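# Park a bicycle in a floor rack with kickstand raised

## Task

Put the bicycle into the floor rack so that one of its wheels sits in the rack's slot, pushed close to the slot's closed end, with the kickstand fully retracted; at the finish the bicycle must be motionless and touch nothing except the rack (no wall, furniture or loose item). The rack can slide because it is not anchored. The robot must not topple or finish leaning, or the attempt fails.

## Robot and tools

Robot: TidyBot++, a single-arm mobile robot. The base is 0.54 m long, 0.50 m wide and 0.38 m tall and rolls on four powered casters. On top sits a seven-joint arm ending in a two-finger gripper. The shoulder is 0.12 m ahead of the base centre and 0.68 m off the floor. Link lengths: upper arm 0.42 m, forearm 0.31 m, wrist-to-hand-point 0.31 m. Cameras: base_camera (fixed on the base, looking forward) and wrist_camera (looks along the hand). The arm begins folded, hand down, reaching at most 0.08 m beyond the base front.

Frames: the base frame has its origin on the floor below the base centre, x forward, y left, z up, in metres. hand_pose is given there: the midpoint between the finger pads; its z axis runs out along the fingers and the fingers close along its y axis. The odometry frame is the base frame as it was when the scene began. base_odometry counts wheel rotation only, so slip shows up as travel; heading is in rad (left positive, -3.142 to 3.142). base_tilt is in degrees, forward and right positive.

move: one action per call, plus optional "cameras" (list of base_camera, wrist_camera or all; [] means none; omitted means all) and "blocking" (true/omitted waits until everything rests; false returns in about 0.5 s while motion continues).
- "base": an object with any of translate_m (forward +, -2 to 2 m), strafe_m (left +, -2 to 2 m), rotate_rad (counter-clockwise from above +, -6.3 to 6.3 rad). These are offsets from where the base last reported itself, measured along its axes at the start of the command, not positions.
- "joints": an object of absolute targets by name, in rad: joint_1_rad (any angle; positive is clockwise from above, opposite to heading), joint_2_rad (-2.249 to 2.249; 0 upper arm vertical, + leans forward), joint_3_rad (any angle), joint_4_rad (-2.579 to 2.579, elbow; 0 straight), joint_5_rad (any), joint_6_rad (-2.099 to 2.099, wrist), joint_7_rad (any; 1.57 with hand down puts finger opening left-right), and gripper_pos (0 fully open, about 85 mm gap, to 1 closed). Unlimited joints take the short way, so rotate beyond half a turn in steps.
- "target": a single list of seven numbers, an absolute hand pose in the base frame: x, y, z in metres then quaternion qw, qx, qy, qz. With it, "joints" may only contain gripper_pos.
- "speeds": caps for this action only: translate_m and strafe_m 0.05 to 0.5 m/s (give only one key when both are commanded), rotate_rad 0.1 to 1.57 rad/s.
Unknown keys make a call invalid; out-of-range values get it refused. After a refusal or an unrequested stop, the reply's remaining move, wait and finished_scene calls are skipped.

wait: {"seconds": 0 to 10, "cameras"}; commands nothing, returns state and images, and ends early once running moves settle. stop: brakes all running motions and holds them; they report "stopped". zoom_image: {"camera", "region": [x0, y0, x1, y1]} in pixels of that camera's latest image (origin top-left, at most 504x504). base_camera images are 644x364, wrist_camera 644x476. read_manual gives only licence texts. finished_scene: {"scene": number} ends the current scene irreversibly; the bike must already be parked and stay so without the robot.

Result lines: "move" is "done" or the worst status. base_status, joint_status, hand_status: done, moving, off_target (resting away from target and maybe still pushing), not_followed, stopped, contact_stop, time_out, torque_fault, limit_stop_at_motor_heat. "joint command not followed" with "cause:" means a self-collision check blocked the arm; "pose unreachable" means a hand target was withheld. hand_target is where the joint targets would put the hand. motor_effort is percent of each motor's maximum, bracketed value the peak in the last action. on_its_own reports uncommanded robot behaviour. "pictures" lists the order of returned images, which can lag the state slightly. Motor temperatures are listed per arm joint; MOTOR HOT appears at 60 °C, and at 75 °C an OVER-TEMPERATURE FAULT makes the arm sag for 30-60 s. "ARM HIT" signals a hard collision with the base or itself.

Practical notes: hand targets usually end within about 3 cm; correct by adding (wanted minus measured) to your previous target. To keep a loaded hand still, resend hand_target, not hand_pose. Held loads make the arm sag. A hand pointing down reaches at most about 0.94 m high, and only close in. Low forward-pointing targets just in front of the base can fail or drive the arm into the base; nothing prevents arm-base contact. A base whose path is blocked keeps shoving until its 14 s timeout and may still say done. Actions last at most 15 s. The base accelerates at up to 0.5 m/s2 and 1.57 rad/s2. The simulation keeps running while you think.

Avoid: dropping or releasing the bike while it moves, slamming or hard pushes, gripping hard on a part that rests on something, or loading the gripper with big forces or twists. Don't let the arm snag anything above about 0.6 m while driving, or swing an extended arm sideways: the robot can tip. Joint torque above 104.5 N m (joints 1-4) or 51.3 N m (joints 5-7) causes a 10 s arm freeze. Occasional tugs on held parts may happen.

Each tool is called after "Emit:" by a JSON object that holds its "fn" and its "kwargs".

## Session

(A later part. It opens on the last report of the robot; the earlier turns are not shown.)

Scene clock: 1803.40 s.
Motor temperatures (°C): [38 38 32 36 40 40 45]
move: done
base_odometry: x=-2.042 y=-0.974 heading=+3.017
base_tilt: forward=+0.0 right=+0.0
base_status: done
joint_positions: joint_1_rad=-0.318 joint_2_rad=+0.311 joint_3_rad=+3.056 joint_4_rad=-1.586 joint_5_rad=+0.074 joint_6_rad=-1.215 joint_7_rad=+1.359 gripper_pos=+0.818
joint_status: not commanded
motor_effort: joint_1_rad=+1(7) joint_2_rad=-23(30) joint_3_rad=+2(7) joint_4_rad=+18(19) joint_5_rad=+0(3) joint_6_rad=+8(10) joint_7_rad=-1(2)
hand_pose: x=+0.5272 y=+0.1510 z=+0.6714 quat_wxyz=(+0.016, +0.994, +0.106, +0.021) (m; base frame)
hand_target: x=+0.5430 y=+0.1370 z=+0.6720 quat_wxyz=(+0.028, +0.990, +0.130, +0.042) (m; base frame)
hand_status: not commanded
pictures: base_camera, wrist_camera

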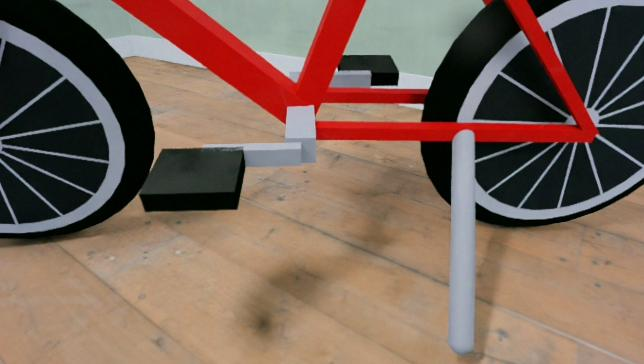

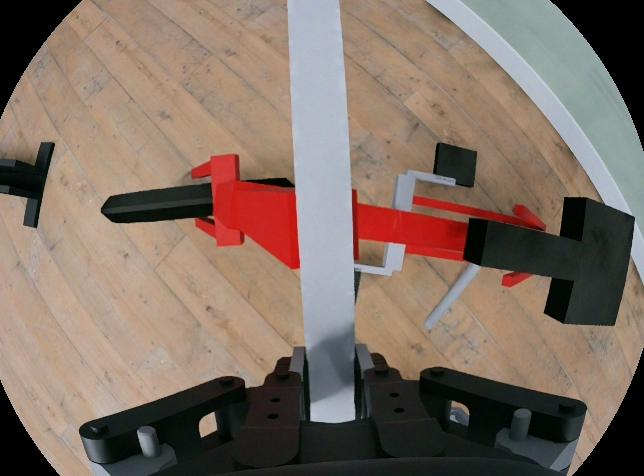

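Emit:
{"fn": "move", "kwargs": {"target": [0.537, 0.150, 0.672, 0.0232, 0.9986, 0.0262, 0.0440]}}

Emit:
{"fn": "zoom_image", "kwargs": {"camera": "wrist_camera", "region": [0, 130, 200, 300]}}

Scene clock: 1829.40 s.
Motor temperatures (°C): [38 38 32 36 40 40 45]
move: off_target
base_odometry: x=-2.042 y=-0.974 heading=+3.017
base_tilt: forward=-0.1 right=+0.0
base_status: not commanded
joint_positions: joint_1_rad=-0.369 joint_2_rad=+0.306 joint_3_rad=+3.069 joint_4_rad=-1.594 joint_5_rad=+0.074 joint_6_rad=-1.217 joint_7_rad=+1.238 gripper_pos=+0.818
joint_status: not commanded
motor_effort: joint_1_rad=+2(4) joint_2_rad=-24(26) joint_3_rad=+4(6) joint_4_rad=+19(20) joint_5_rad=+3(5) joint_6_rad=+8(12) joint_7_rad=-2(3)
hand_pose: x=+0.5179 y=+0.1653 z=+0.6711 quat_wxyz=(+0.017, +0.998, +0.065, +0.021) (m; base frame)
hand_target: x=+0.5370 y=+0.1500 z=+0.6720 quat_wxyz=(+0.023, +0.998, +0.026, +0.044) (m; base frame)
hand_status: off_target (0.024 m and 5.2 deg from the pose sent, 0.010 m and 9.5 deg at the start)
pictures: base_camera, wrist_camera

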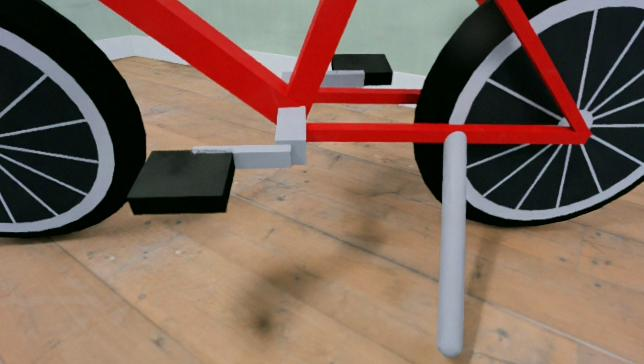

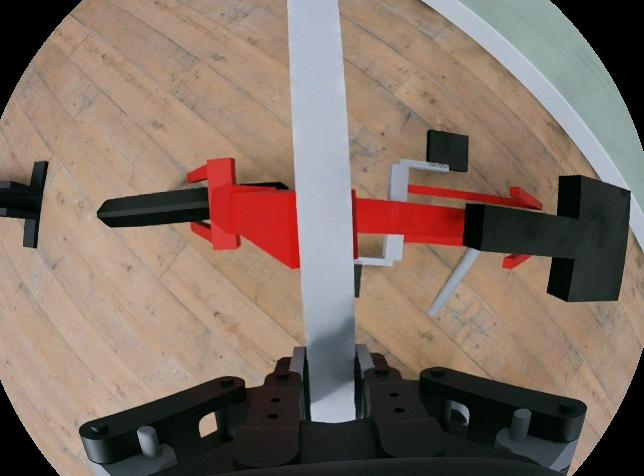

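Scaled by 2.520.

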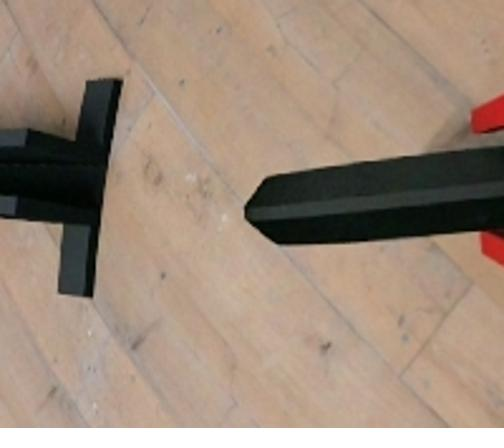

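Emit:
{"fn": "move", "kwargs": {"target": [0.531, 0.172, 0.672, 0.0182, 0.9957, -0.0785, 0.0491], "cameras": []}}

Emit:
{"fn": "move", "kwargs": {"base": {"translate_m": 0.022, "strafe_m": 0.249}, "speeds": {"strafe_m": 0.12}}}

Emit:
{"fn": "zoom_image", "kwargs": {"camera": "wrist_camera", "region": [0, 150, 200, 320]}}

Scene clock: 1850.33 s.
Motor temperatures (°C): [38 38 32 36 40 40 45]
move: off_target
base_odometry: x=-2.042 y=-0.974 heading=+3.017
base_tilt: forward=-0.1 right=+0.0
base_status: not commanded
joint_positions: joint_1_rad=-0.452 joint_2_rad=+0.305 joint_3_rad=+3.084 joint_4_rad=-1.594 joint_5_rad=+0.073 joint_6_rad=-1.217 joint_7_rad=+1.015 gripper_pos=+0.818
joint_status: not commanded
motor_effort: joint_1_rad=+3(6) joint_2_rad=-24(27) joint_3_rad=+7(8) joint_4_rad=+18(20) joint_5_rad=+7(8) joint_6_rad=+6(11) joint_7_rad=-3(4)
hand_pose: x=+0.5059 y=+0.1920 z=+0.6712 quat_wxyz=(+0.016, +1.000, -0.013, +0.024) (m; base frame)
hand_target: x=+0.5310 y=+0.1720 z=+0.6720 quat_wxyz=(+0.018, +0.996, -0.078, +0.049) (m; base frame)
hand_status: off_target (0.032 m and 8.1 deg from the pose sent, 0.015 m and 16.8 deg at the start)
pictures: none
No camera images: "cameras" was empty.

Scene clock: 1853.33 s.
Motor temperatures (°C): [38 38 32 36 40 40 45]
move: done
base_odometry: x=-2.094 y=-1.218 heading=+3.017
base_tilt: forward=-0.1 right=+0.0
base_status: done
joint_positions: joint_1_rad=-0.457 joint_2_rad=+0.296 joint_3_rad=+3.089 joint_4_rad=-1.596 joint_5_rad=+0.073 joint_6_rad=-1.217 joint_7_rad=+1.014 gripper_pos=+0.818
joint_status: not commanded
motor_effort: joint_1_rad=+4(8) joint_2_rad=-21(25) joint_3_rad=+6(10) joint_4_rad=+17(20) joint_5_rad=+6(9) joint_6_rad=+8(12) joint_7_rad=-2(3)
hand_pose: x=+0.5051 y=+0.1921 z=+0.6749 quat_wxyz=(+0.015, +0.999, -0.012, +0.028) (m; base frame)
hand_target: x=+0.5310 y=+0.1720 z=+0.6720 quat_wxyz=(+0.018, +0.996, -0.078, +0.049) (m; base frame)
hand_status: not commanded
pictures: base_camera, wrist_camera

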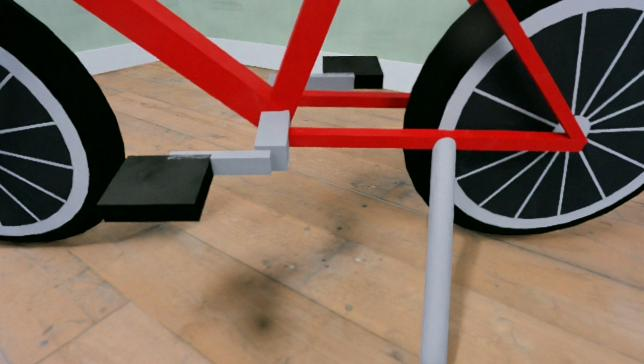

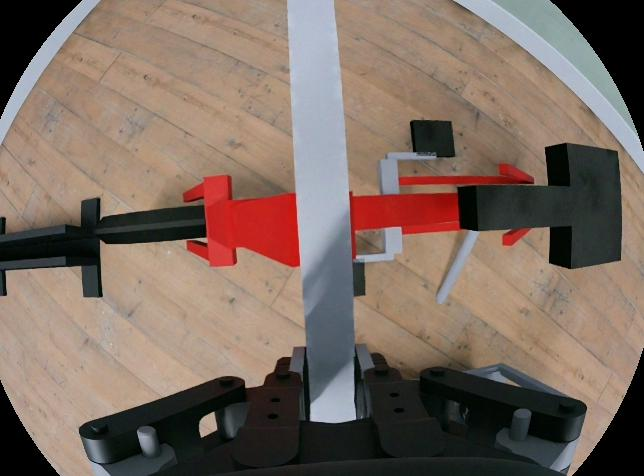

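Scaled by 2.520.

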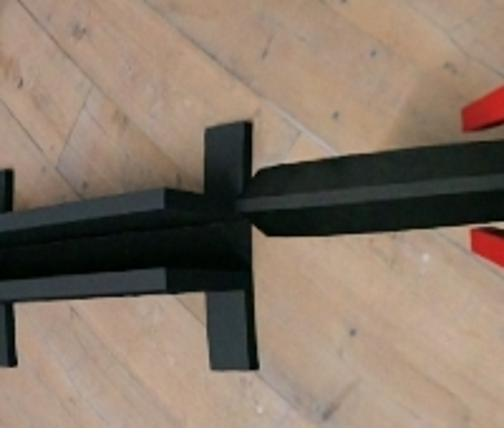

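Emit:
{"fn": "move", "kwargs": {"target": [0.561, 0.172, 0.675, 0.0182, 0.9957, -0.0785, 0.0491], "cameras": []}}

Emit:
{"fn": "move", "kwargs": {"target": [0.591, 0.172, 0.678, 0.0182, 0.9957, -0.0785, 0.0491]}}

Emit:
{"fn": "zoom_image", "kwargs": {"camera": "wrist_camera", "region": [0, 150, 200, 320]}}

Scene clock: 1902.60 s.
Motor temperatures (°C): [38 38 32 36 40 40 45]
move: off_target
base_odometry: x=-2.094 y=-1.218 heading=+3.017
base_tilt: forward=-0.1 right=+0.0
base_status: not commanded
joint_positions: joint_1_rad=-0.457 joint_2_rad=+0.332 joint_3_rad=+3.105 joint_4_rad=-1.522 joint_5_rad=+0.073 joint_6_rad=-1.230 joint_7_rad=+1.014 gripper_pos=+0.818
joint_status: not commanded
motor_effort: joint_1_rad=+4(5) joint_2_rad=-23(23) joint_3_rad=+6(7) joint_4_rad=+17(20) joint_5_rad=+5(6) joint_6_rad=+8(12) joint_7_rad=-3(3)
hand_pose: x=+0.5311 y=+0.1977 z=+0.6817 quat_wxyz=(+0.011, +0.999, -0.022, +0.040) (m; base frame)
hand_target: x=+0.5610 y=+0.1720 z=+0.6750 quat_wxyz=(+0.018, +0.996, -0.078, +0.049) (m; base frame)
hand_status: off_target (0.040 m and 6.7 deg from the pose sent, 0.059 m and 8.0 deg at the start)
pictures: none
No camera images: "cameras" was empty.

Scene clock: 1903.57 s.
Motor temperatures (°C): [38 38 32 36 40 40 45]
move: off_target
base_odometry: x=-2.094 y=-1.218 heading=+3.017
base_tilt: forward=-0.1 right=+0.0
base_status: not commanded
joint_positions: joint_1_rad=-0.442 joint_2_rad=+0.392 joint_3_rad=+3.135 joint_4_rad=-1.405 joint_5_rad=+0.073 joint_6_rad=-1.245 joint_7_rad=+1.014 gripper_pos=+0.818
joint_status: not commanded
motor_effort: joint_1_rad=+2(4) joint_2_rad=-23(26) joint_3_rad=+5(7) joint_4_rad=+14(19) joint_5_rad=+3(5) joint_6_rad=+6(11) joint_7_rad=-2(3)
hand_pose: x=+0.5766 y=+0.1976 z=+0.6913 quat_wxyz=(+0.006, +0.997, -0.044, +0.060) (m; base frame)
hand_target: x=+0.5910 y=+0.1720 z=+0.6780 quat_wxyz=(+0.018, +0.996, -0.078, +0.049) (m; base frame)
hand_status: off_target (0.032 m and 4.4 deg from the pose sent, 0.065 m and 6.7 deg at the start)
pictures: base_camera, wrist_camera

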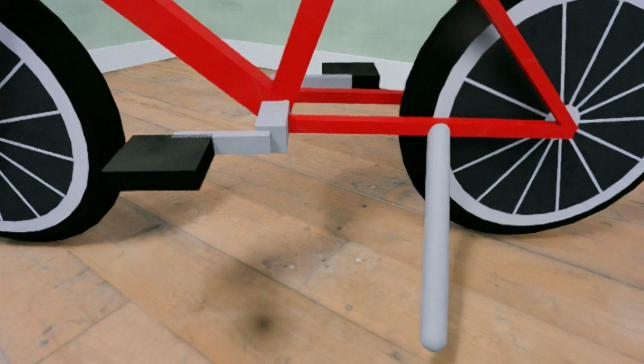

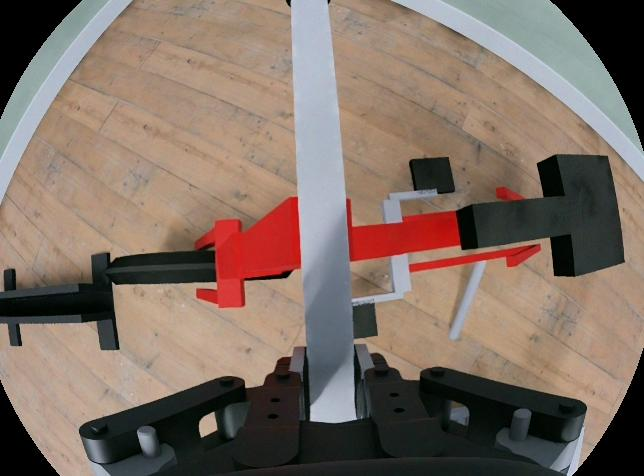

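Scaled by 2.520.

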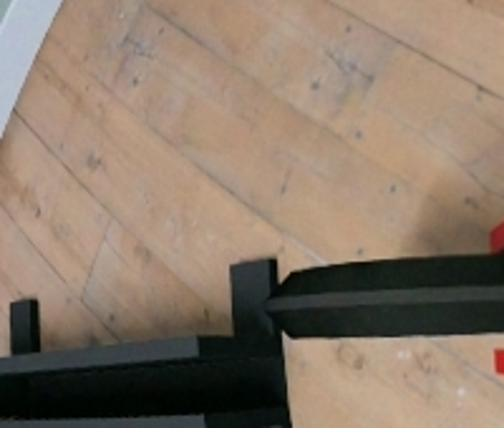

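Emit:
{"fn": "zoom_image", "kwargs": {"camera": "base_camera", "region": [380, 0, 644, 364]}}

Scaled by 1.385.

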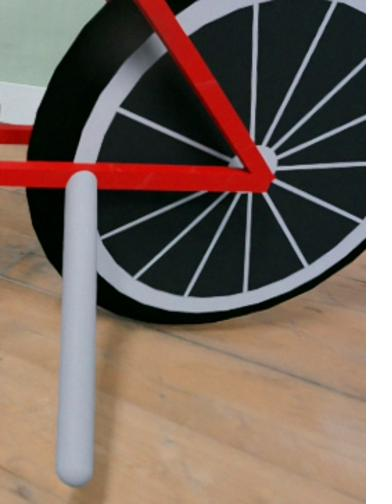

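Emit:
{"fn": "zoom_image", "kwargs": {"camera": "base_camera", "region": [380, 260, 500, 364]}}

Scaled by 4.200.

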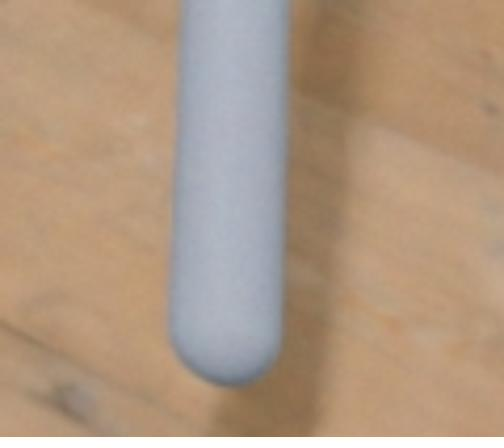

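Emit:
{"fn": "zoom_image", "kwargs": {"camera": "base_camera", "region": [394, 60, 644, 260]}}

Scaled by 2.016.

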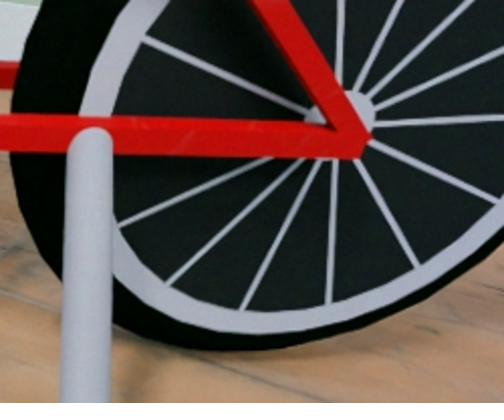

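Emit:
{"fn": "move", "kwargs": {"target": [0.590, 0.165, 0.676, 0.026, 0.9951, 0.0871, 0.0454], "cameras": []}}

Emit:
{"fn": "move", "kwargs": {"target": [0.592, 0.150, 0.674, 0.0332, 0.967, 0.2501, 0.0405]}}

Scene clock: 2052.70 s.
Motor temperatures (°C): [38 37 32 36 40 40 45]
move: off_target
base_odometry: x=-2.094 y=-1.218 heading=+3.017
base_tilt: forward=-0.1 right=-0.1
base_status: not commanded
joint_positions: joint_1_rad=-0.366 joint_2_rad=+0.396 joint_3_rad=+3.115 joint_4_rad=-1.405 joint_5_rad=+0.073 joint_6_rad=-1.235 joint_7_rad=+1.258 gripper_pos=+0.818
joint_status: not commanded
motor_effort: joint_1_rad=+0(4) joint_2_rad=-25(27) joint_3_rad=+2(7) joint_4_rad=+12(16) joint_5_rad=+3(5) joint_6_rad=+0(6) joint_7_rad=+1(2)
hand_pose: x=+0.5899 y=+0.1723 z=+0.6895 quat_wxyz=(+0.010, +0.997, +0.049, +0.060) (m; base frame)
hand_target: x=+0.5900 y=+0.1650 z=+0.6760 quat_wxyz=(+0.026, +0.995, +0.087, +0.045) (m; base frame)
hand_status: off_target (0.015 m and 5.0 deg from the pose sent, 0.038 m and 15.3 deg at the start)
pictures: none
No camera images: "cameras" was empty.

Scene clock: 2053.83 s.
Motor temperatures (°C): [38 37 32 36 40 40 45]
move: off_target
base_odometry: x=-2.094 y=-1.218 heading=+3.017
base_tilt: forward=+0.0 right=+0.0
base_status: not commanded
joint_positions: joint_1_rad=-0.296 joint_2_rad=+0.408 joint_3_rad=+3.076 joint_4_rad=-1.405 joint_5_rad=+0.073 joint_6_rad=-1.235 joint_7_rad=+1.587 gripper_pos=+0.818
joint_status: not commanded
motor_effort: joint_1_rad=-1(3) joint_2_rad=-30(31) joint_3_rad=+0(2) joint_4_rad=+15(15) joint_5_rad=+0(3) joint_6_rad=-1(2) joint_7_rad=+2(2)
hand_pose: x=+0.5953 y=+0.1558 z=+0.6835 quat_wxyz=(+0.014, +0.979, +0.195, +0.050) (m; base frame)
hand_target: x=+0.5920 y=+0.1500 z=+0.6740 quat_wxyz=(+0.033, +0.967, +0.250, +0.041) (m; base frame)
hand_status: off_target (0.012 m and 7.0 deg from the pose sent, 0.027 m and 23.6 deg at the start)
pictures: base_camera, wrist_camera

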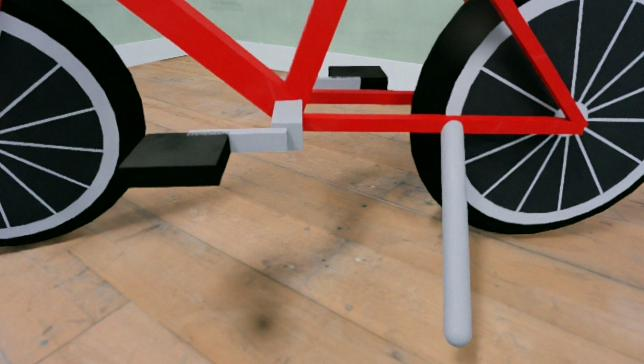

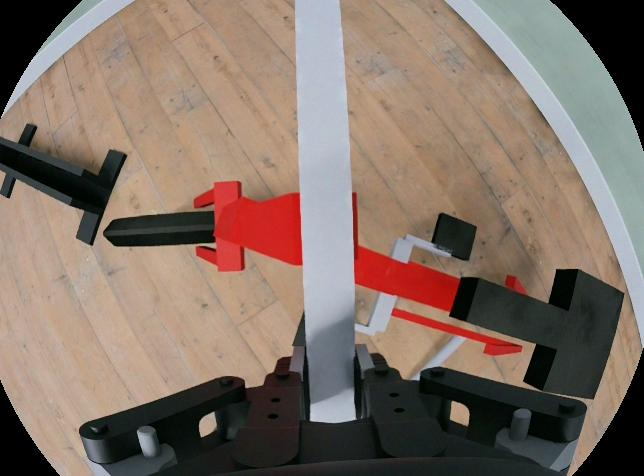

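Emit:
{"fn": "move", "kwargs": {}}

Scene clock: 2080.07 s.
Motor temperatures (°C): [38 38 32 36 40 40 45]
base_odometry: x=-2.094 y=-1.218 heading=+3.017
base_tilt: forward=-0.1 right=-0.1
base_status: not commanded
joint_positions: joint_1_rad=-0.296 joint_2_rad=+0.408 joint_3_rad=+3.076 joint_4_rad=-1.405 joint_5_rad=+0.073 joint_6_rad=-1.235 joint_7_rad=+1.587 gripper_pos=+0.818
joint_status: not commanded
motor_effort: joint_1_rad=-1(3) joint_2_rad=-30(31) joint_3_rad=+0(2) joint_4_rad=+15(15) joint_5_rad=+0(3) joint_6_rad=-2(2) joint_7_rad=+2(2)
hand_pose: x=+0.5953 y=+0.1558 z=+0.6835 quat_wxyz=(+0.014, +0.979, +0.195, +0.050) (m; base frame)
hand_target: x=+0.5920 y=+0.1500 z=+0.6740 quat_wxyz=(+0.033, +0.967, +0.250, +0.041) (m; base frame)
hand_status: off_target (0.012 m and 7.0 deg from the pose sent, 0.027 m and 23.6 deg at the start)
pictures: base_camera, wrist_camera

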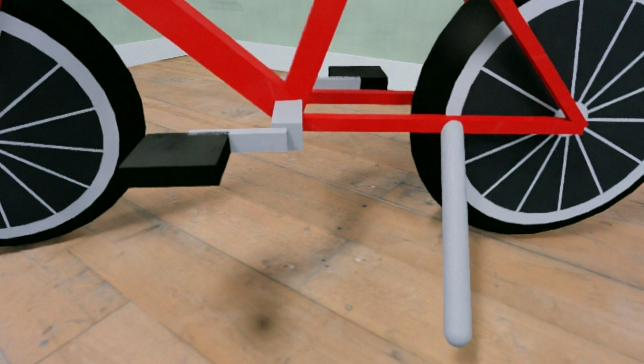

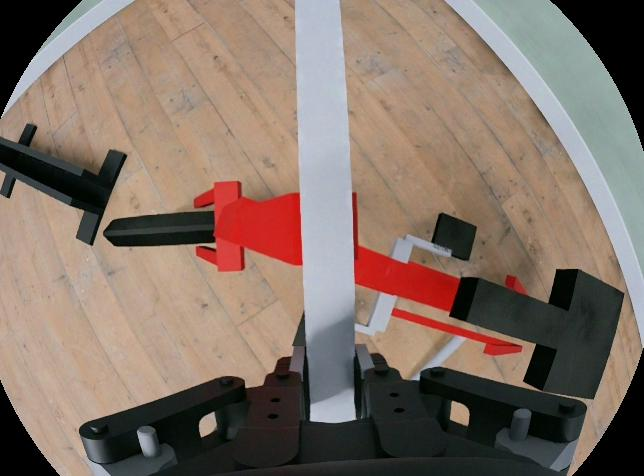

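Emit:
{"fn": "move", "kwargs": {"target": [0.598,0.160,0.674,0.0275,0.9945,0.0950,0.0450], "cameras": []}}

Emit:
{"fn": "move", "kwargs": {"target": [0.600,0.174,0.674,0.0199,0.9979,-0.0436,0.0484]}}

Emit:
{"fn": "zoom_image", "kwargs": {"camera": "wrist_camera", "region": [0, 80, 340, 320]}}

Scene clock: 2141.77 s.
Motor temperatures (°C): [38 38 32 36 40 40 45]
move: off_target
base_odometry: x=-2.094 y=-1.218 heading=+3.017
base_tilt: forward=-0.1 right=-0.1
base_status: not commanded
joint_positions: joint_1_rad=-0.352 joint_2_rad=+0.409 joint_3_rad=+3.100 joint_4_rad=-1.397 joint_5_rad=+0.073 joint_6_rad=-1.254 joint_7_rad=+1.421 gripper_pos=+0.818
joint_status: not commanded
motor_effort: joint_1_rad=+1(2) joint_2_rad=-25(30) joint_3_rad=+3(4) joint_4_rad=+15(16) joint_5_rad=+3(3) joint_6_rad=+4(8) joint_7_rad=-2(2)
hand_pose: x=+0.5878 y=+0.1706 z=+0.6854 quat_wxyz=(+0.015, +0.990, +0.129, +0.047) (m; base frame)
hand_target: x=+0.5980 y=+0.1600 z=+0.6740 quat_wxyz=(+0.027, +0.994, +0.095, +0.045) (m; base frame)
hand_status: off_target (0.019 m and 4.2 deg from the pose sent, 0.011 m and 11.7 deg at the start)
pictures: none
No camera images: "cameras" was empty.

Scene clock: 2142.83 s.
Motor temperatures (°C): [38 38 32 36 40 40 45]
move: off_target
base_odometry: x=-2.094 y=-1.218 heading=+3.017
base_tilt: forward=-0.1 right=+0.0
base_status: not commanded
joint_positions: joint_1_rad=-0.413 joint_2_rad=+0.409 joint_3_rad=+3.138 joint_4_rad=-1.379 joint_5_rad=+0.073 joint_6_rad=-1.255 joint_7_rad=+1.164 gripper_pos=+0.818
joint_status: not commanded
motor_effort: joint_1_rad=+2(4) joint_2_rad=-24(25) joint_3_rad=+4(5) joint_4_rad=+14(15) joint_5_rad=+3(5) joint_6_rad=+6(8) joint_7_rad=-3(4)
hand_pose: x=+0.5890 y=+0.1859 z=+0.6907 quat_wxyz=(+0.012, +0.998, +0.015, +0.059) (m; base frame)
hand_target: x=+0.6000 y=+0.1740 z=+0.6740 quat_wxyz=(+0.020, +0.998, -0.044, +0.048) (m; base frame)
hand_status: off_target (0.023 m and 6.9 deg from the pose sent, 0.017 m and 19.8 deg at the start)
pictures: base_camera, wrist_camera

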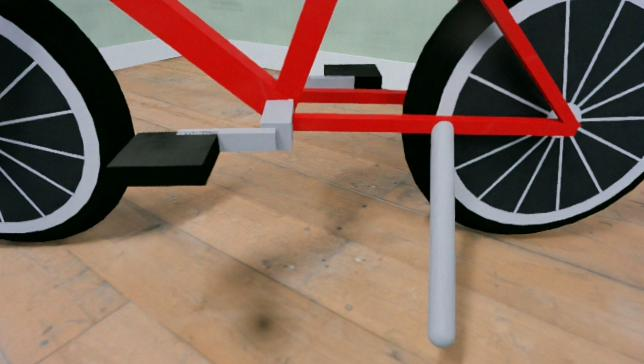

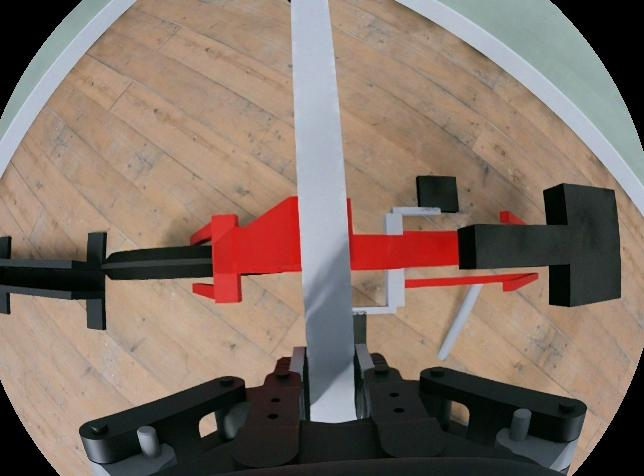

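Scaled by 1.482.

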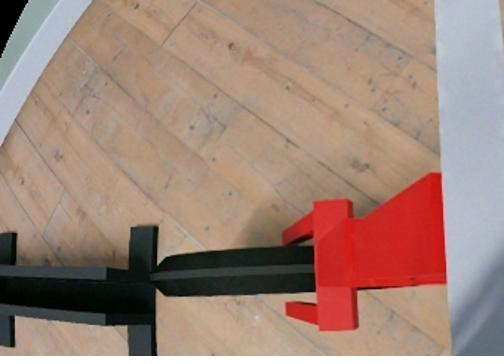

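Emit:
{"fn": "zoom_image", "kwargs": {"camera": "wrist_camera", "region": [0, 210, 160, 340]}}

Emit:
{"fn": "zoom_image", "kwargs": {"camera": "wrist_camera", "region": [100, 190, 340, 350]}}

Emit:
{"fn": "zoom_image", "kwargs": {"camera": "base_camera", "region": [420, 20, 644, 180]}}

Scaled by 3.150.

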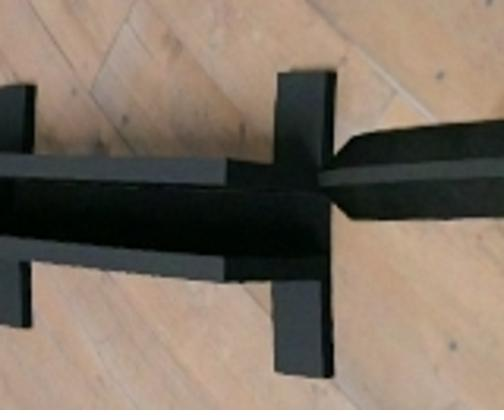

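Scaled by 2.100.

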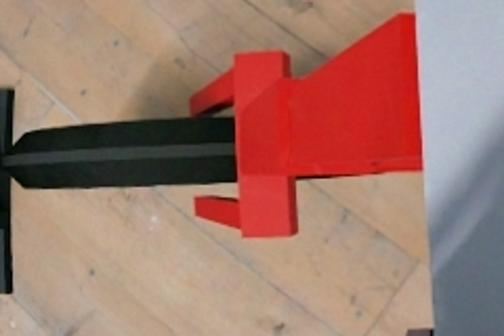

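Scaled by 2.250.

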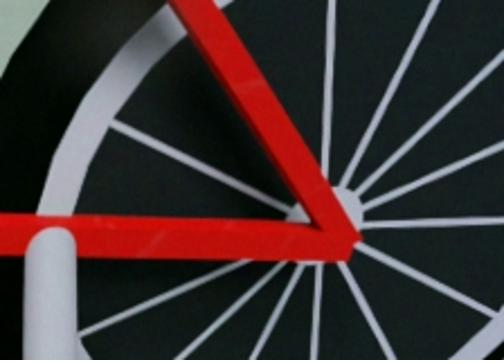

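Emit:
{"fn": "move", "kwargs": {"target": [0.608,0.186,0.674,0.0160,0.99255,-0.1219,0.0498]}}

Scene clock: 2222.43 s.
Motor temperatures (°C): [38 38 32 36 40 40 45]
move: off_target
base_odometry: x=-2.094 y=-1.218 heading=+3.017
base_tilt: forward=+0.0 right=+0.0
base_status: not commanded
joint_positions: joint_1_rad=-0.451 joint_2_rad=+0.433 joint_3_rad=+3.172 joint_4_rad=-1.328 joint_5_rad=+0.073 joint_6_rad=-1.259 joint_7_rad=+1.006 gripper_pos=+0.818
joint_status: not commanded
motor_effort: joint_1_rad=+2(3) joint_2_rad=-25(26) joint_3_rad=+4(5) joint_4_rad=+14(16) joint_5_rad=+3(3) joint_6_rad=+6(8) joint_7_rad=-2(3)
hand_pose: x=+0.6043 y=+0.1968 z=+0.6959 quat_wxyz=(+0.008, +0.995, -0.061, +0.073) (m; base frame)
hand_target: x=+0.6080 y=+0.1860 z=+0.6740 quat_wxyz=(+0.016, +0.991, -0.122, +0.050) (m; base frame)
hand_status: off_target (0.025 m and 7.5 deg from the pose sent, 0.025 m and 15.7 deg at the start)
pictures: base_camera, wrist_camera

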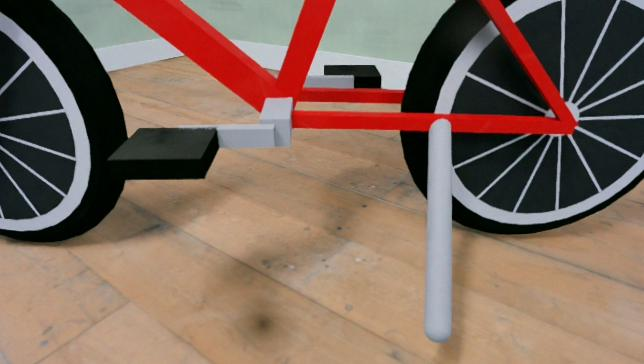

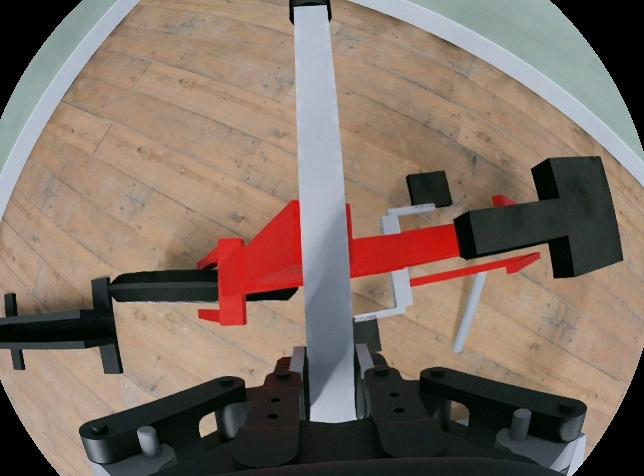

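Emit:
{"fn": "move", "kwargs": {"base": {"translate_m":-0.0042,"strafe_m":-0.0988,"rotate_rad":0.0231}, "speeds": {"strafe_m":0.2,"rotate_rad":0.1}, "cameras": []}}

Emit:
{"fn": "move", "kwargs": {"base": {"translate_m":-0.0042,"strafe_m":-0.0988,"rotate_rad":0.0231}, "speeds": {"strafe_m":0.2,"rotate_rad":0.1}, "cameras": []}}

Emit:
{"fn": "move", "kwargs": {"base": {"translate_m":-0.0042,"strafe_m":-0.0988,"rotate_rad":0.0231}, "speeds": {"strafe_m":0.2,"rotate_rad":0.1}}}

Scene clock: 2237.57 s.
Motor temperatures (°C): [38 38 32 36 40 40 45]
move: done
base_odometry: x=-2.078 y=-1.121 heading=+3.041
base_tilt: forward=-0.1 right=+0.1
base_status: done
joint_positions: joint_1_rad=-0.450 joint_2_rad=+0.440 joint_3_rad=+3.203 joint_4_rad=-1.317 joint_5_rad=+0.067 joint_6_rad=-1.274 joint_7_rad=+0.998 gripper_pos=+0.818
joint_status: not commanded
motor_effort: joint_1_rad=+1(9) joint_2_rad=-26(28) joint_3_rad=+3(9) joint_4_rad=+12(15) joint_5_rad=+3(6) joint_6_rad=+0(8) joint_7_rad=+0(2)
hand_pose: x=+0.6092 y=+0.1843 z=+0.6963 quat_wxyz=(+0.015, +0.994, -0.080, +0.071) (m; base frame)
hand_target: x=+0.6080 y=+0.1860 z=+0.6740 quat_wxyz=(+0.016, +0.991, -0.122, +0.050) (m; base frame)
hand_status: not commanded
pictures: none
No camera images: "cameras" was empty.

Scene clock: 2239.43 s.
Motor temperatures (°C): [38 38 32 36 40 40 45]
move: done
base_odometry: x=-2.064 y=-1.023 heading=+3.065
base_tilt: forward=-0.1 right=-0.1
base_status: done
joint_positions: joint_1_rad=-0.450 joint_2_rad=+0.443 joint_3_rad=+3.204 joint_4_rad=-1.312 joint_5_rad=+0.064 joint_6_rad=-1.281 joint_7_rad=+0.993 gripper_pos=+0.818
joint_status: not commanded
motor_effort: joint_1_rad=-1(7) joint_2_rad=-25(28) joint_3_rad=+2(8) joint_4_rad=+11(14) joint_5_rad=+2(6) joint_6_rad=+0(7) joint_7_rad=+0(1)
hand_pose: x=+0.6087 y=+0.1850 z=+0.6960 quat_wxyz=(+0.014, +0.994, -0.083, +0.068) (m; base frame)
hand_target: x=+0.6080 y=+0.1860 z=+0.6740 quat_wxyz=(+0.016, +0.991, -0.122, +0.050) (m; base frame)
hand_status: not commanded
pictures: none
No camera images: "cameras" was empty.

Scene clock: 2241.30 s.
Motor temperatures (°C): [38 38 32 36 40 40 45]
move: done
base_odometry: x=-2.052 y=-0.924 heading=+3.089
base_tilt: forward=+0.0 right=+0.0
base_status: done
joint_positions: joint_1_rad=-0.450 joint_2_rad=+0.444 joint_3_rad=+3.203 joint_4_rad=-1.311 joint_5_rad=+0.061 joint_6_rad=-1.285 joint_7_rad=+0.991 gripper_pos=+0.818
joint_status: not commanded
motor_effort: joint_1_rad=+0(7) joint_2_rad=-26(28) joint_3_rad=+2(7) joint_4_rad=+11(14) joint_5_rad=+2(6) joint_6_rad=+0(8) joint_7_rad=+0(1)
hand_pose: x=+0.6074 y=+0.1856 z=+0.6956 quat_wxyz=(+0.014, +0.994, -0.085, +0.065) (m; base frame)
hand_target: x=+0.6080 y=+0.1860 z=+0.6740 quat_wxyz=(+0.016, +0.991, -0.122, +0.050) (m; base frame)
hand_status: not commanded
pictures: base_camera, wrist_camera

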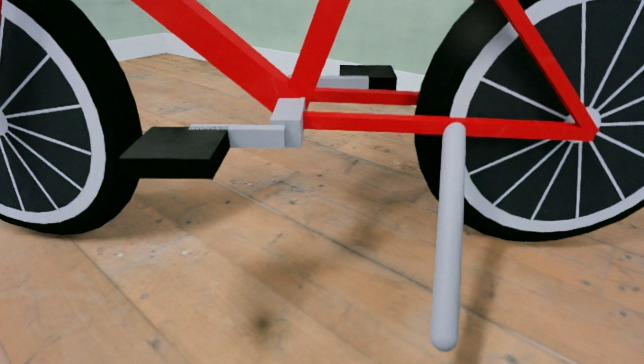

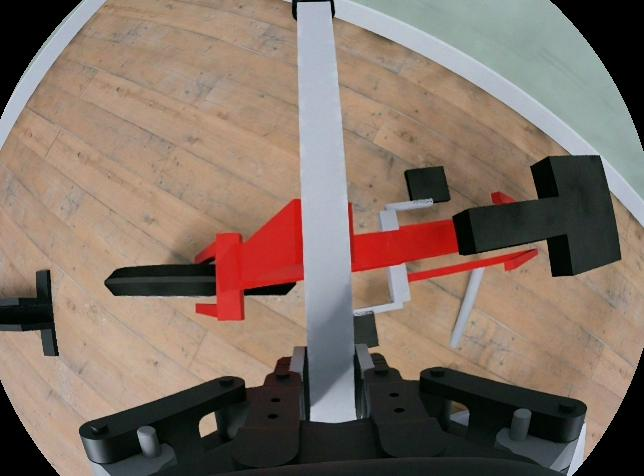

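Emit:
{"fn": "zoom_image", "kwargs": {"camera": "wrist_camera", "region": [0, 220, 120, 380]}}

Emit:
{"fn": "zoom_image", "kwargs": {"camera": "wrist_camera", "region": [90, 190, 330, 350]}}

Emit:
{"fn": "zoom_image", "kwargs": {"camera": "base_camera", "region": [420, 20, 644, 180]}}

Scaled by 3.150.

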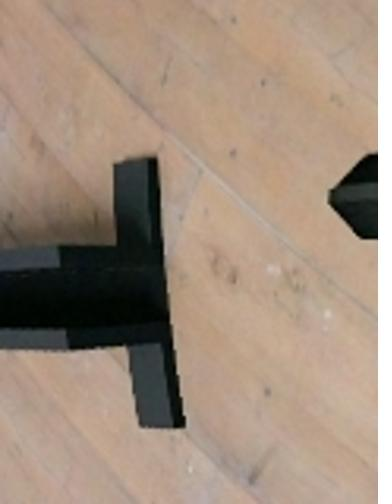

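Scaled by 2.100.

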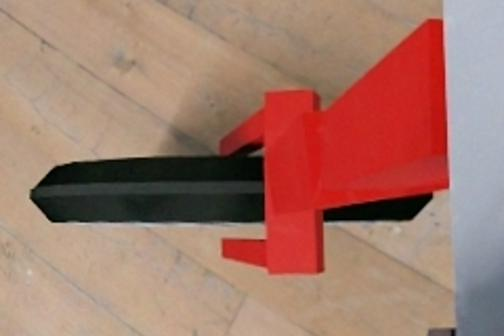

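Scaled by 2.250.

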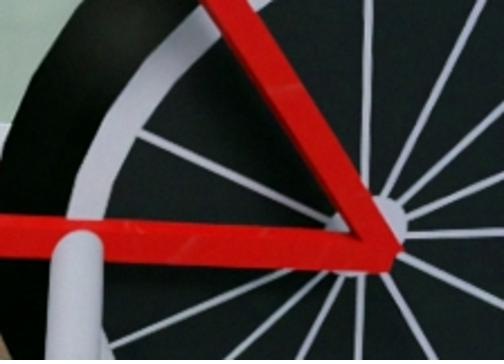

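Emit:
{"fn": "move", "kwargs": {"target": [0.605,0.172,0.672,0.0228,0.99985,0.01745,0.0471]}}

Emit:
{"fn": "zoom_image", "kwargs": {"camera": "wrist_camera", "region": [90, 190, 330, 350]}}

Scene clock: 2271.43 s.
Motor temperatures (°C): [38 38 32 36 40 40 45]
move: off_target
base_odometry: x=-2.052 y=-0.924 heading=+3.089
base_tilt: forward=-0.1 right=+0.1
base_status: not commanded
joint_positions: joint_1_rad=-0.392 joint_2_rad=+0.444 joint_3_rad=+3.164 joint_4_rad=-1.316 joint_5_rad=+0.061 joint_6_rad=-1.276 joint_7_rad=+1.152 gripper_pos=+0.818
joint_status: not commanded
motor_effort: joint_1_rad=-2(4) joint_2_rad=-26(31) joint_3_rad=+0(3) joint_4_rad=+12(13) joint_5_rad=+1(3) joint_6_rad=-2(3) joint_7_rad=+2(2)
hand_pose: x=+0.6118 y=+0.1745 z=+0.6935 quat_wxyz=(+0.012, +0.998, -0.016, +0.062) (m; base frame)
hand_target: x=+0.6050 y=+0.1720 z=+0.6720 quat_wxyz=(+0.023, +0.998, +0.017, +0.047) (m; base frame)
hand_status: off_target (0.023 m and 4.3 deg from the pose sent, 0.027 m and 11.9 deg at the start)
pictures: base_camera, wrist_camera

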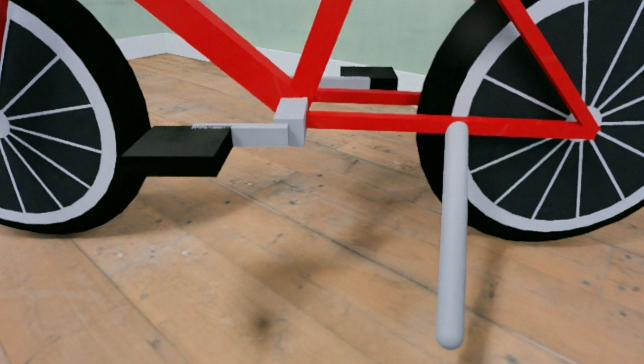

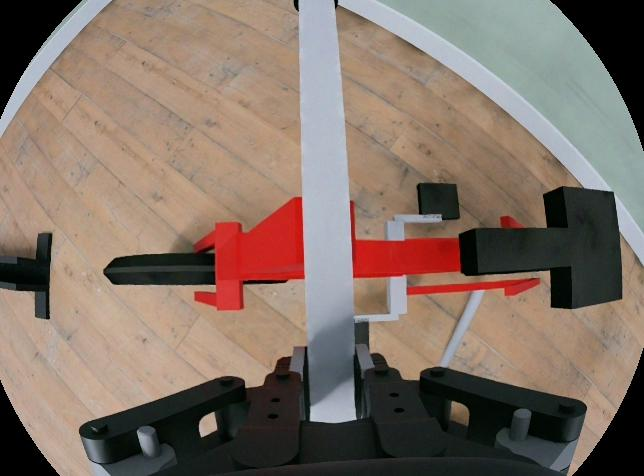

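Scaled by 2.100.

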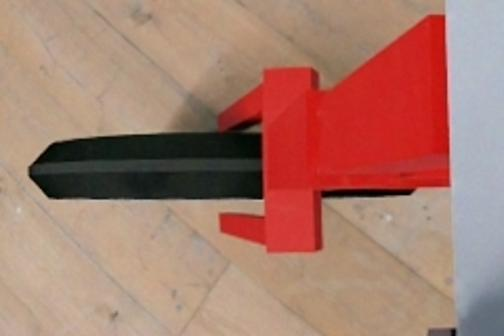

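Emit:
{"fn": "move", "kwargs": {"base": {"translate_m":0.0071,"strafe_m":0.1615,"rotate_rad":-0.0178}, "target": [0.598,0.172,0.672,0.0228,0.99985,0.01745,0.0471], "speeds": {"strafe_m":0.15,"rotate_rad":0.1}}}

Emit:
{"fn": "zoom_image", "kwargs": {"camera": "wrist_camera", "region": [0, 190, 330, 360]}}

Emit:
{"fn": "zoom_image", "kwargs": {"camera": "wrist_camera", "region": [0, 200, 120, 360]}}

Scene clock: 2289.77 s.
Motor temperatures (°C): [38 38 32 36 40 40 45]
move: off_target
base_odometry: x=-2.068 y=-1.085 heading=+3.071
base_tilt: forward=+0.0 right=+0.1
base_status: done
joint_positions: joint_1_rad=-0.394 joint_2_rad=+0.431 joint_3_rad=+3.143 joint_4_rad=-1.340 joint_5_rad=+0.062 joint_6_rad=-1.273 joint_7_rad=+1.152 gripper_pos=+0.818
joint_status: not commanded
motor_effort: joint_1_rad=-1(8) joint_2_rad=-25(31) joint_3_rad=+2(5) joint_4_rad=+12(14) joint_5_rad=+2(5) joint_6_rad=-1(4) joint_7_rad=+1(2)
hand_pose: x=+0.6007 y=+0.1811 z=+0.6921 quat_wxyz=(+0.009, +0.998, -0.005, +0.056) (m; base frame)
hand_target: x=+0.5980 y=+0.1720 z=+0.6720 quat_wxyz=(+0.023, +0.998, +0.017, +0.047) (m; base frame)
hand_status: off_target (0.022 m and 3.2 deg from the pose sent, 0.026 m and 4.3 deg at the start)
pictures: base_camera, wrist_camera

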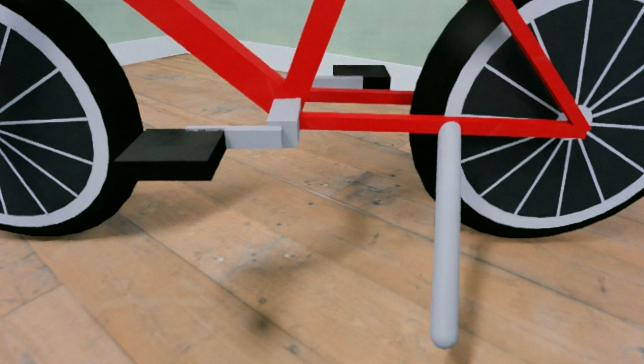

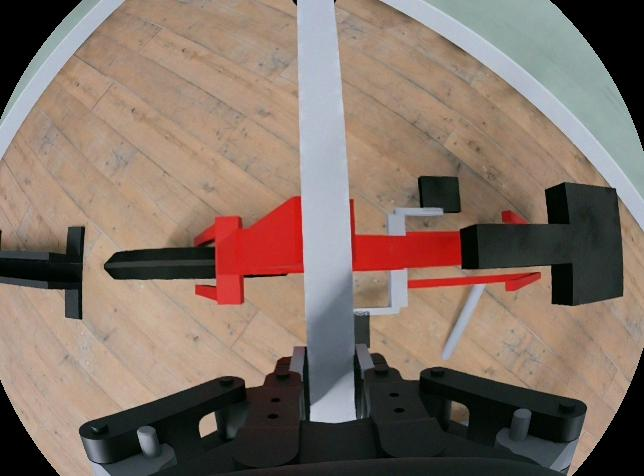

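Scaled by 1.527.

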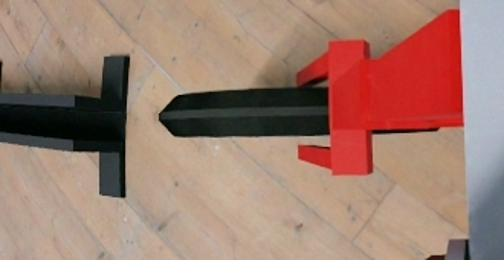

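Scaled by 3.150.

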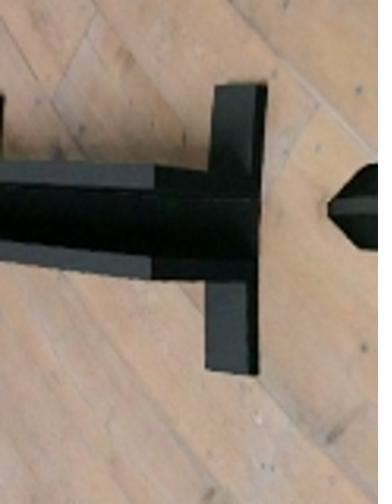

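Emit:
{"fn": "move", "kwargs": {"target": [0.605,0.168,0.672,0.0243,0.99885,0.04798,0.0464], "cameras": []}}

Emit:
{"fn": "move", "kwargs": {"base": {"translate_m":0.003,"strafe_m":0.14,"rotate_rad":-0.0075}, "speeds": {"strafe_m":0.15,"rotate_rad":0.1}}}

Emit:
{"fn": "zoom_image", "kwargs": {"camera": "wrist_camera", "region": [0, 190, 330, 360]}}

Emit:
{"fn": "zoom_image", "kwargs": {"camera": "wrist_camera", "region": [10, 190, 130, 350]}}

Scene clock: 2306.87 s.
Motor temperatures (°C): [38 38 32 36 40 40 45]
move: off_target
base_odometry: x=-2.068 y=-1.085 heading=+3.071
base_tilt: forward=-0.1 right=+0.0
base_status: not commanded
joint_positions: joint_1_rad=-0.382 joint_2_rad=+0.433 joint_3_rad=+3.142 joint_4_rad=-1.339 joint_5_rad=+0.062 joint_6_rad=-1.273 joint_7_rad=+1.205 gripper_pos=+0.818
joint_status: not commanded
motor_effort: joint_1_rad=-1(2) joint_2_rad=-24(27) joint_3_rad=+1(3) joint_4_rad=+11(13) joint_5_rad=+2(3) joint_6_rad=-1(3) joint_7_rad=+1(2)
hand_pose: x=+0.6029 y=+0.1756 z=+0.6916 quat_wxyz=(+0.011, +0.998, +0.015, +0.056) (m; base frame)
hand_target: x=+0.6050 y=+0.1680 z=+0.6720 quat_wxyz=(+0.024, +0.997, +0.048, +0.046) (m; base frame)
hand_status: off_target (0.021 m and 4.2 deg from the pose sent, 0.024 m and 6.4 deg at the start)
pictures: none
No camera images: "cameras" was empty.

Scene clock: 2308.93 s.
Motor temperatures (°C): [38 38 32 36 40 40 45]
move: done
base_odometry: x=-2.081 y=-1.225 heading=+3.062
base_tilt: forward=-0.1 right=-0.1
base_status: done
joint_positions: joint_1_rad=-0.377 joint_2_rad=+0.433 joint_3_rad=+3.129 joint_4_rad=-1.339 joint_5_rad=+0.064 joint_6_rad=-1.270 joint_7_rad=+1.205 gripper_pos=+0.818
joint_status: not commanded
motor_effort: joint_1_rad=-1(10) joint_2_rad=-23(29) joint_3_rad=+2(6) joint_4_rad=+10(15) joint_5_rad=+1(6) joint_6_rad=+1(6) joint_7_rad=+0(2)
hand_pose: x=+0.6026 y=+0.1788 z=+0.6917 quat_wxyz=(+0.008, +0.998, +0.019, +0.057) (m; base frame)
hand_target: x=+0.6050 y=+0.1680 z=+0.6720 quat_wxyz=(+0.024, +0.997, +0.048, +0.046) (m; base frame)
hand_status: not commanded
pictures: base_camera, wrist_camera

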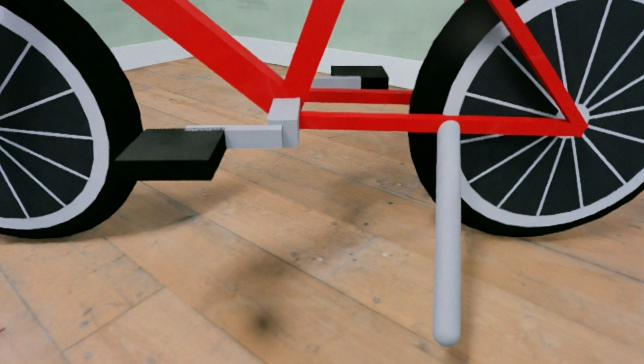

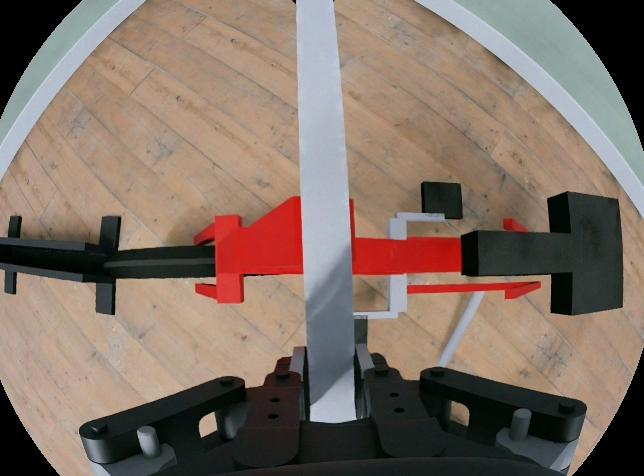

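Scaled by 1.527.

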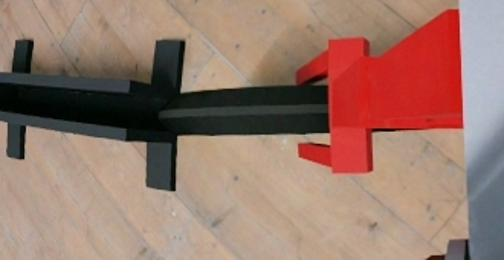

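Scaled by 3.150.

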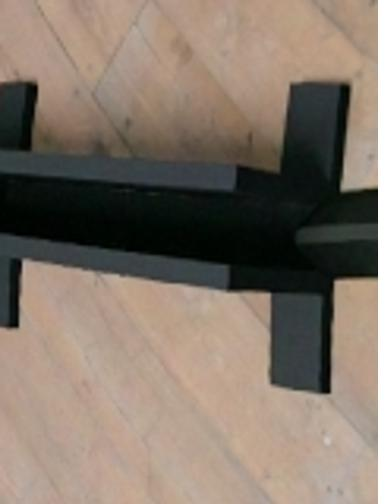

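Emit:
{"fn": "move", "kwargs": {"target": [0.608,0.174,0.672,0.0201,0.99923,-0.03926,0.0484]}}

Emit:
{"fn": "zoom_image", "kwargs": {"camera": "wrist_camera", "region": [10, 190, 130, 350]}}

Emit:
{"fn": "zoom_image", "kwargs": {"camera": "wrist_camera", "region": [90, 190, 330, 350]}}

Emit:
{"fn": "zoom_image", "kwargs": {"camera": "base_camera", "region": [420, 20, 644, 180]}}

Scene clock: 2333.37 s.
Motor temperatures (°C): [38 38 32 36 40 40 45]
move: off_target
base_odometry: x=-2.081 y=-1.225 heading=+3.062
base_tilt: forward=-0.1 right=+0.0
base_status: not commanded
joint_positions: joint_1_rad=-0.407 joint_2_rad=+0.433 joint_3_rad=+3.151 joint_4_rad=-1.336 joint_5_rad=+0.064 joint_6_rad=-1.270 joint_7_rad=+1.126 gripper_pos=+0.818
joint_status: not commanded
motor_effort: joint_1_rad=+2(3) joint_2_rad=-23(25) joint_3_rad=+4(5) joint_4_rad=+13(14) joint_5_rad=+3(4) joint_6_rad=+4(6) joint_7_rad=-2(2)
hand_pose: x=+0.6020 y=+0.1844 z=+0.6929 quat_wxyz=(+0.009, +0.998, -0.015, +0.060) (m; base frame)
hand_target: x=+0.6080 y=+0.1740 z=+0.6720 quat_wxyz=(+0.020, +0.998, -0.039, +0.048) (m; base frame)
hand_status: off_target (0.024 m and 3.4 deg from the pose sent, 0.021 m and 6.9 deg at the start)
pictures: base_camera, wrist_camera

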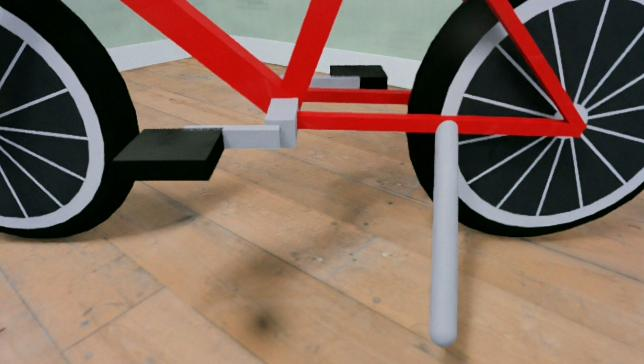

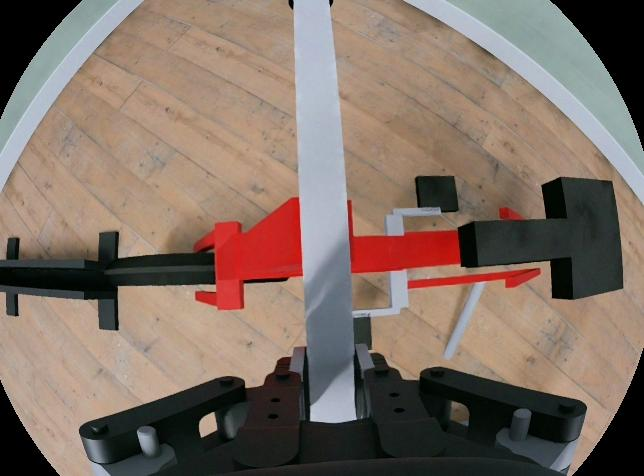

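Scaled by 3.150.

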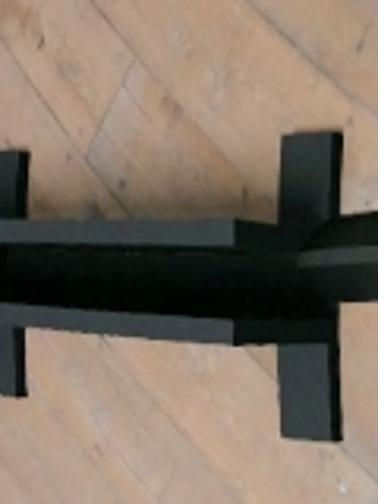

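Scaled by 2.100.

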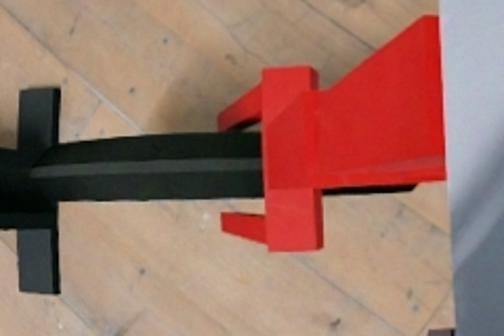

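Scaled by 2.250.

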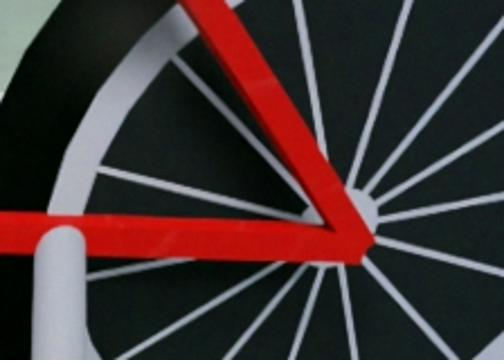

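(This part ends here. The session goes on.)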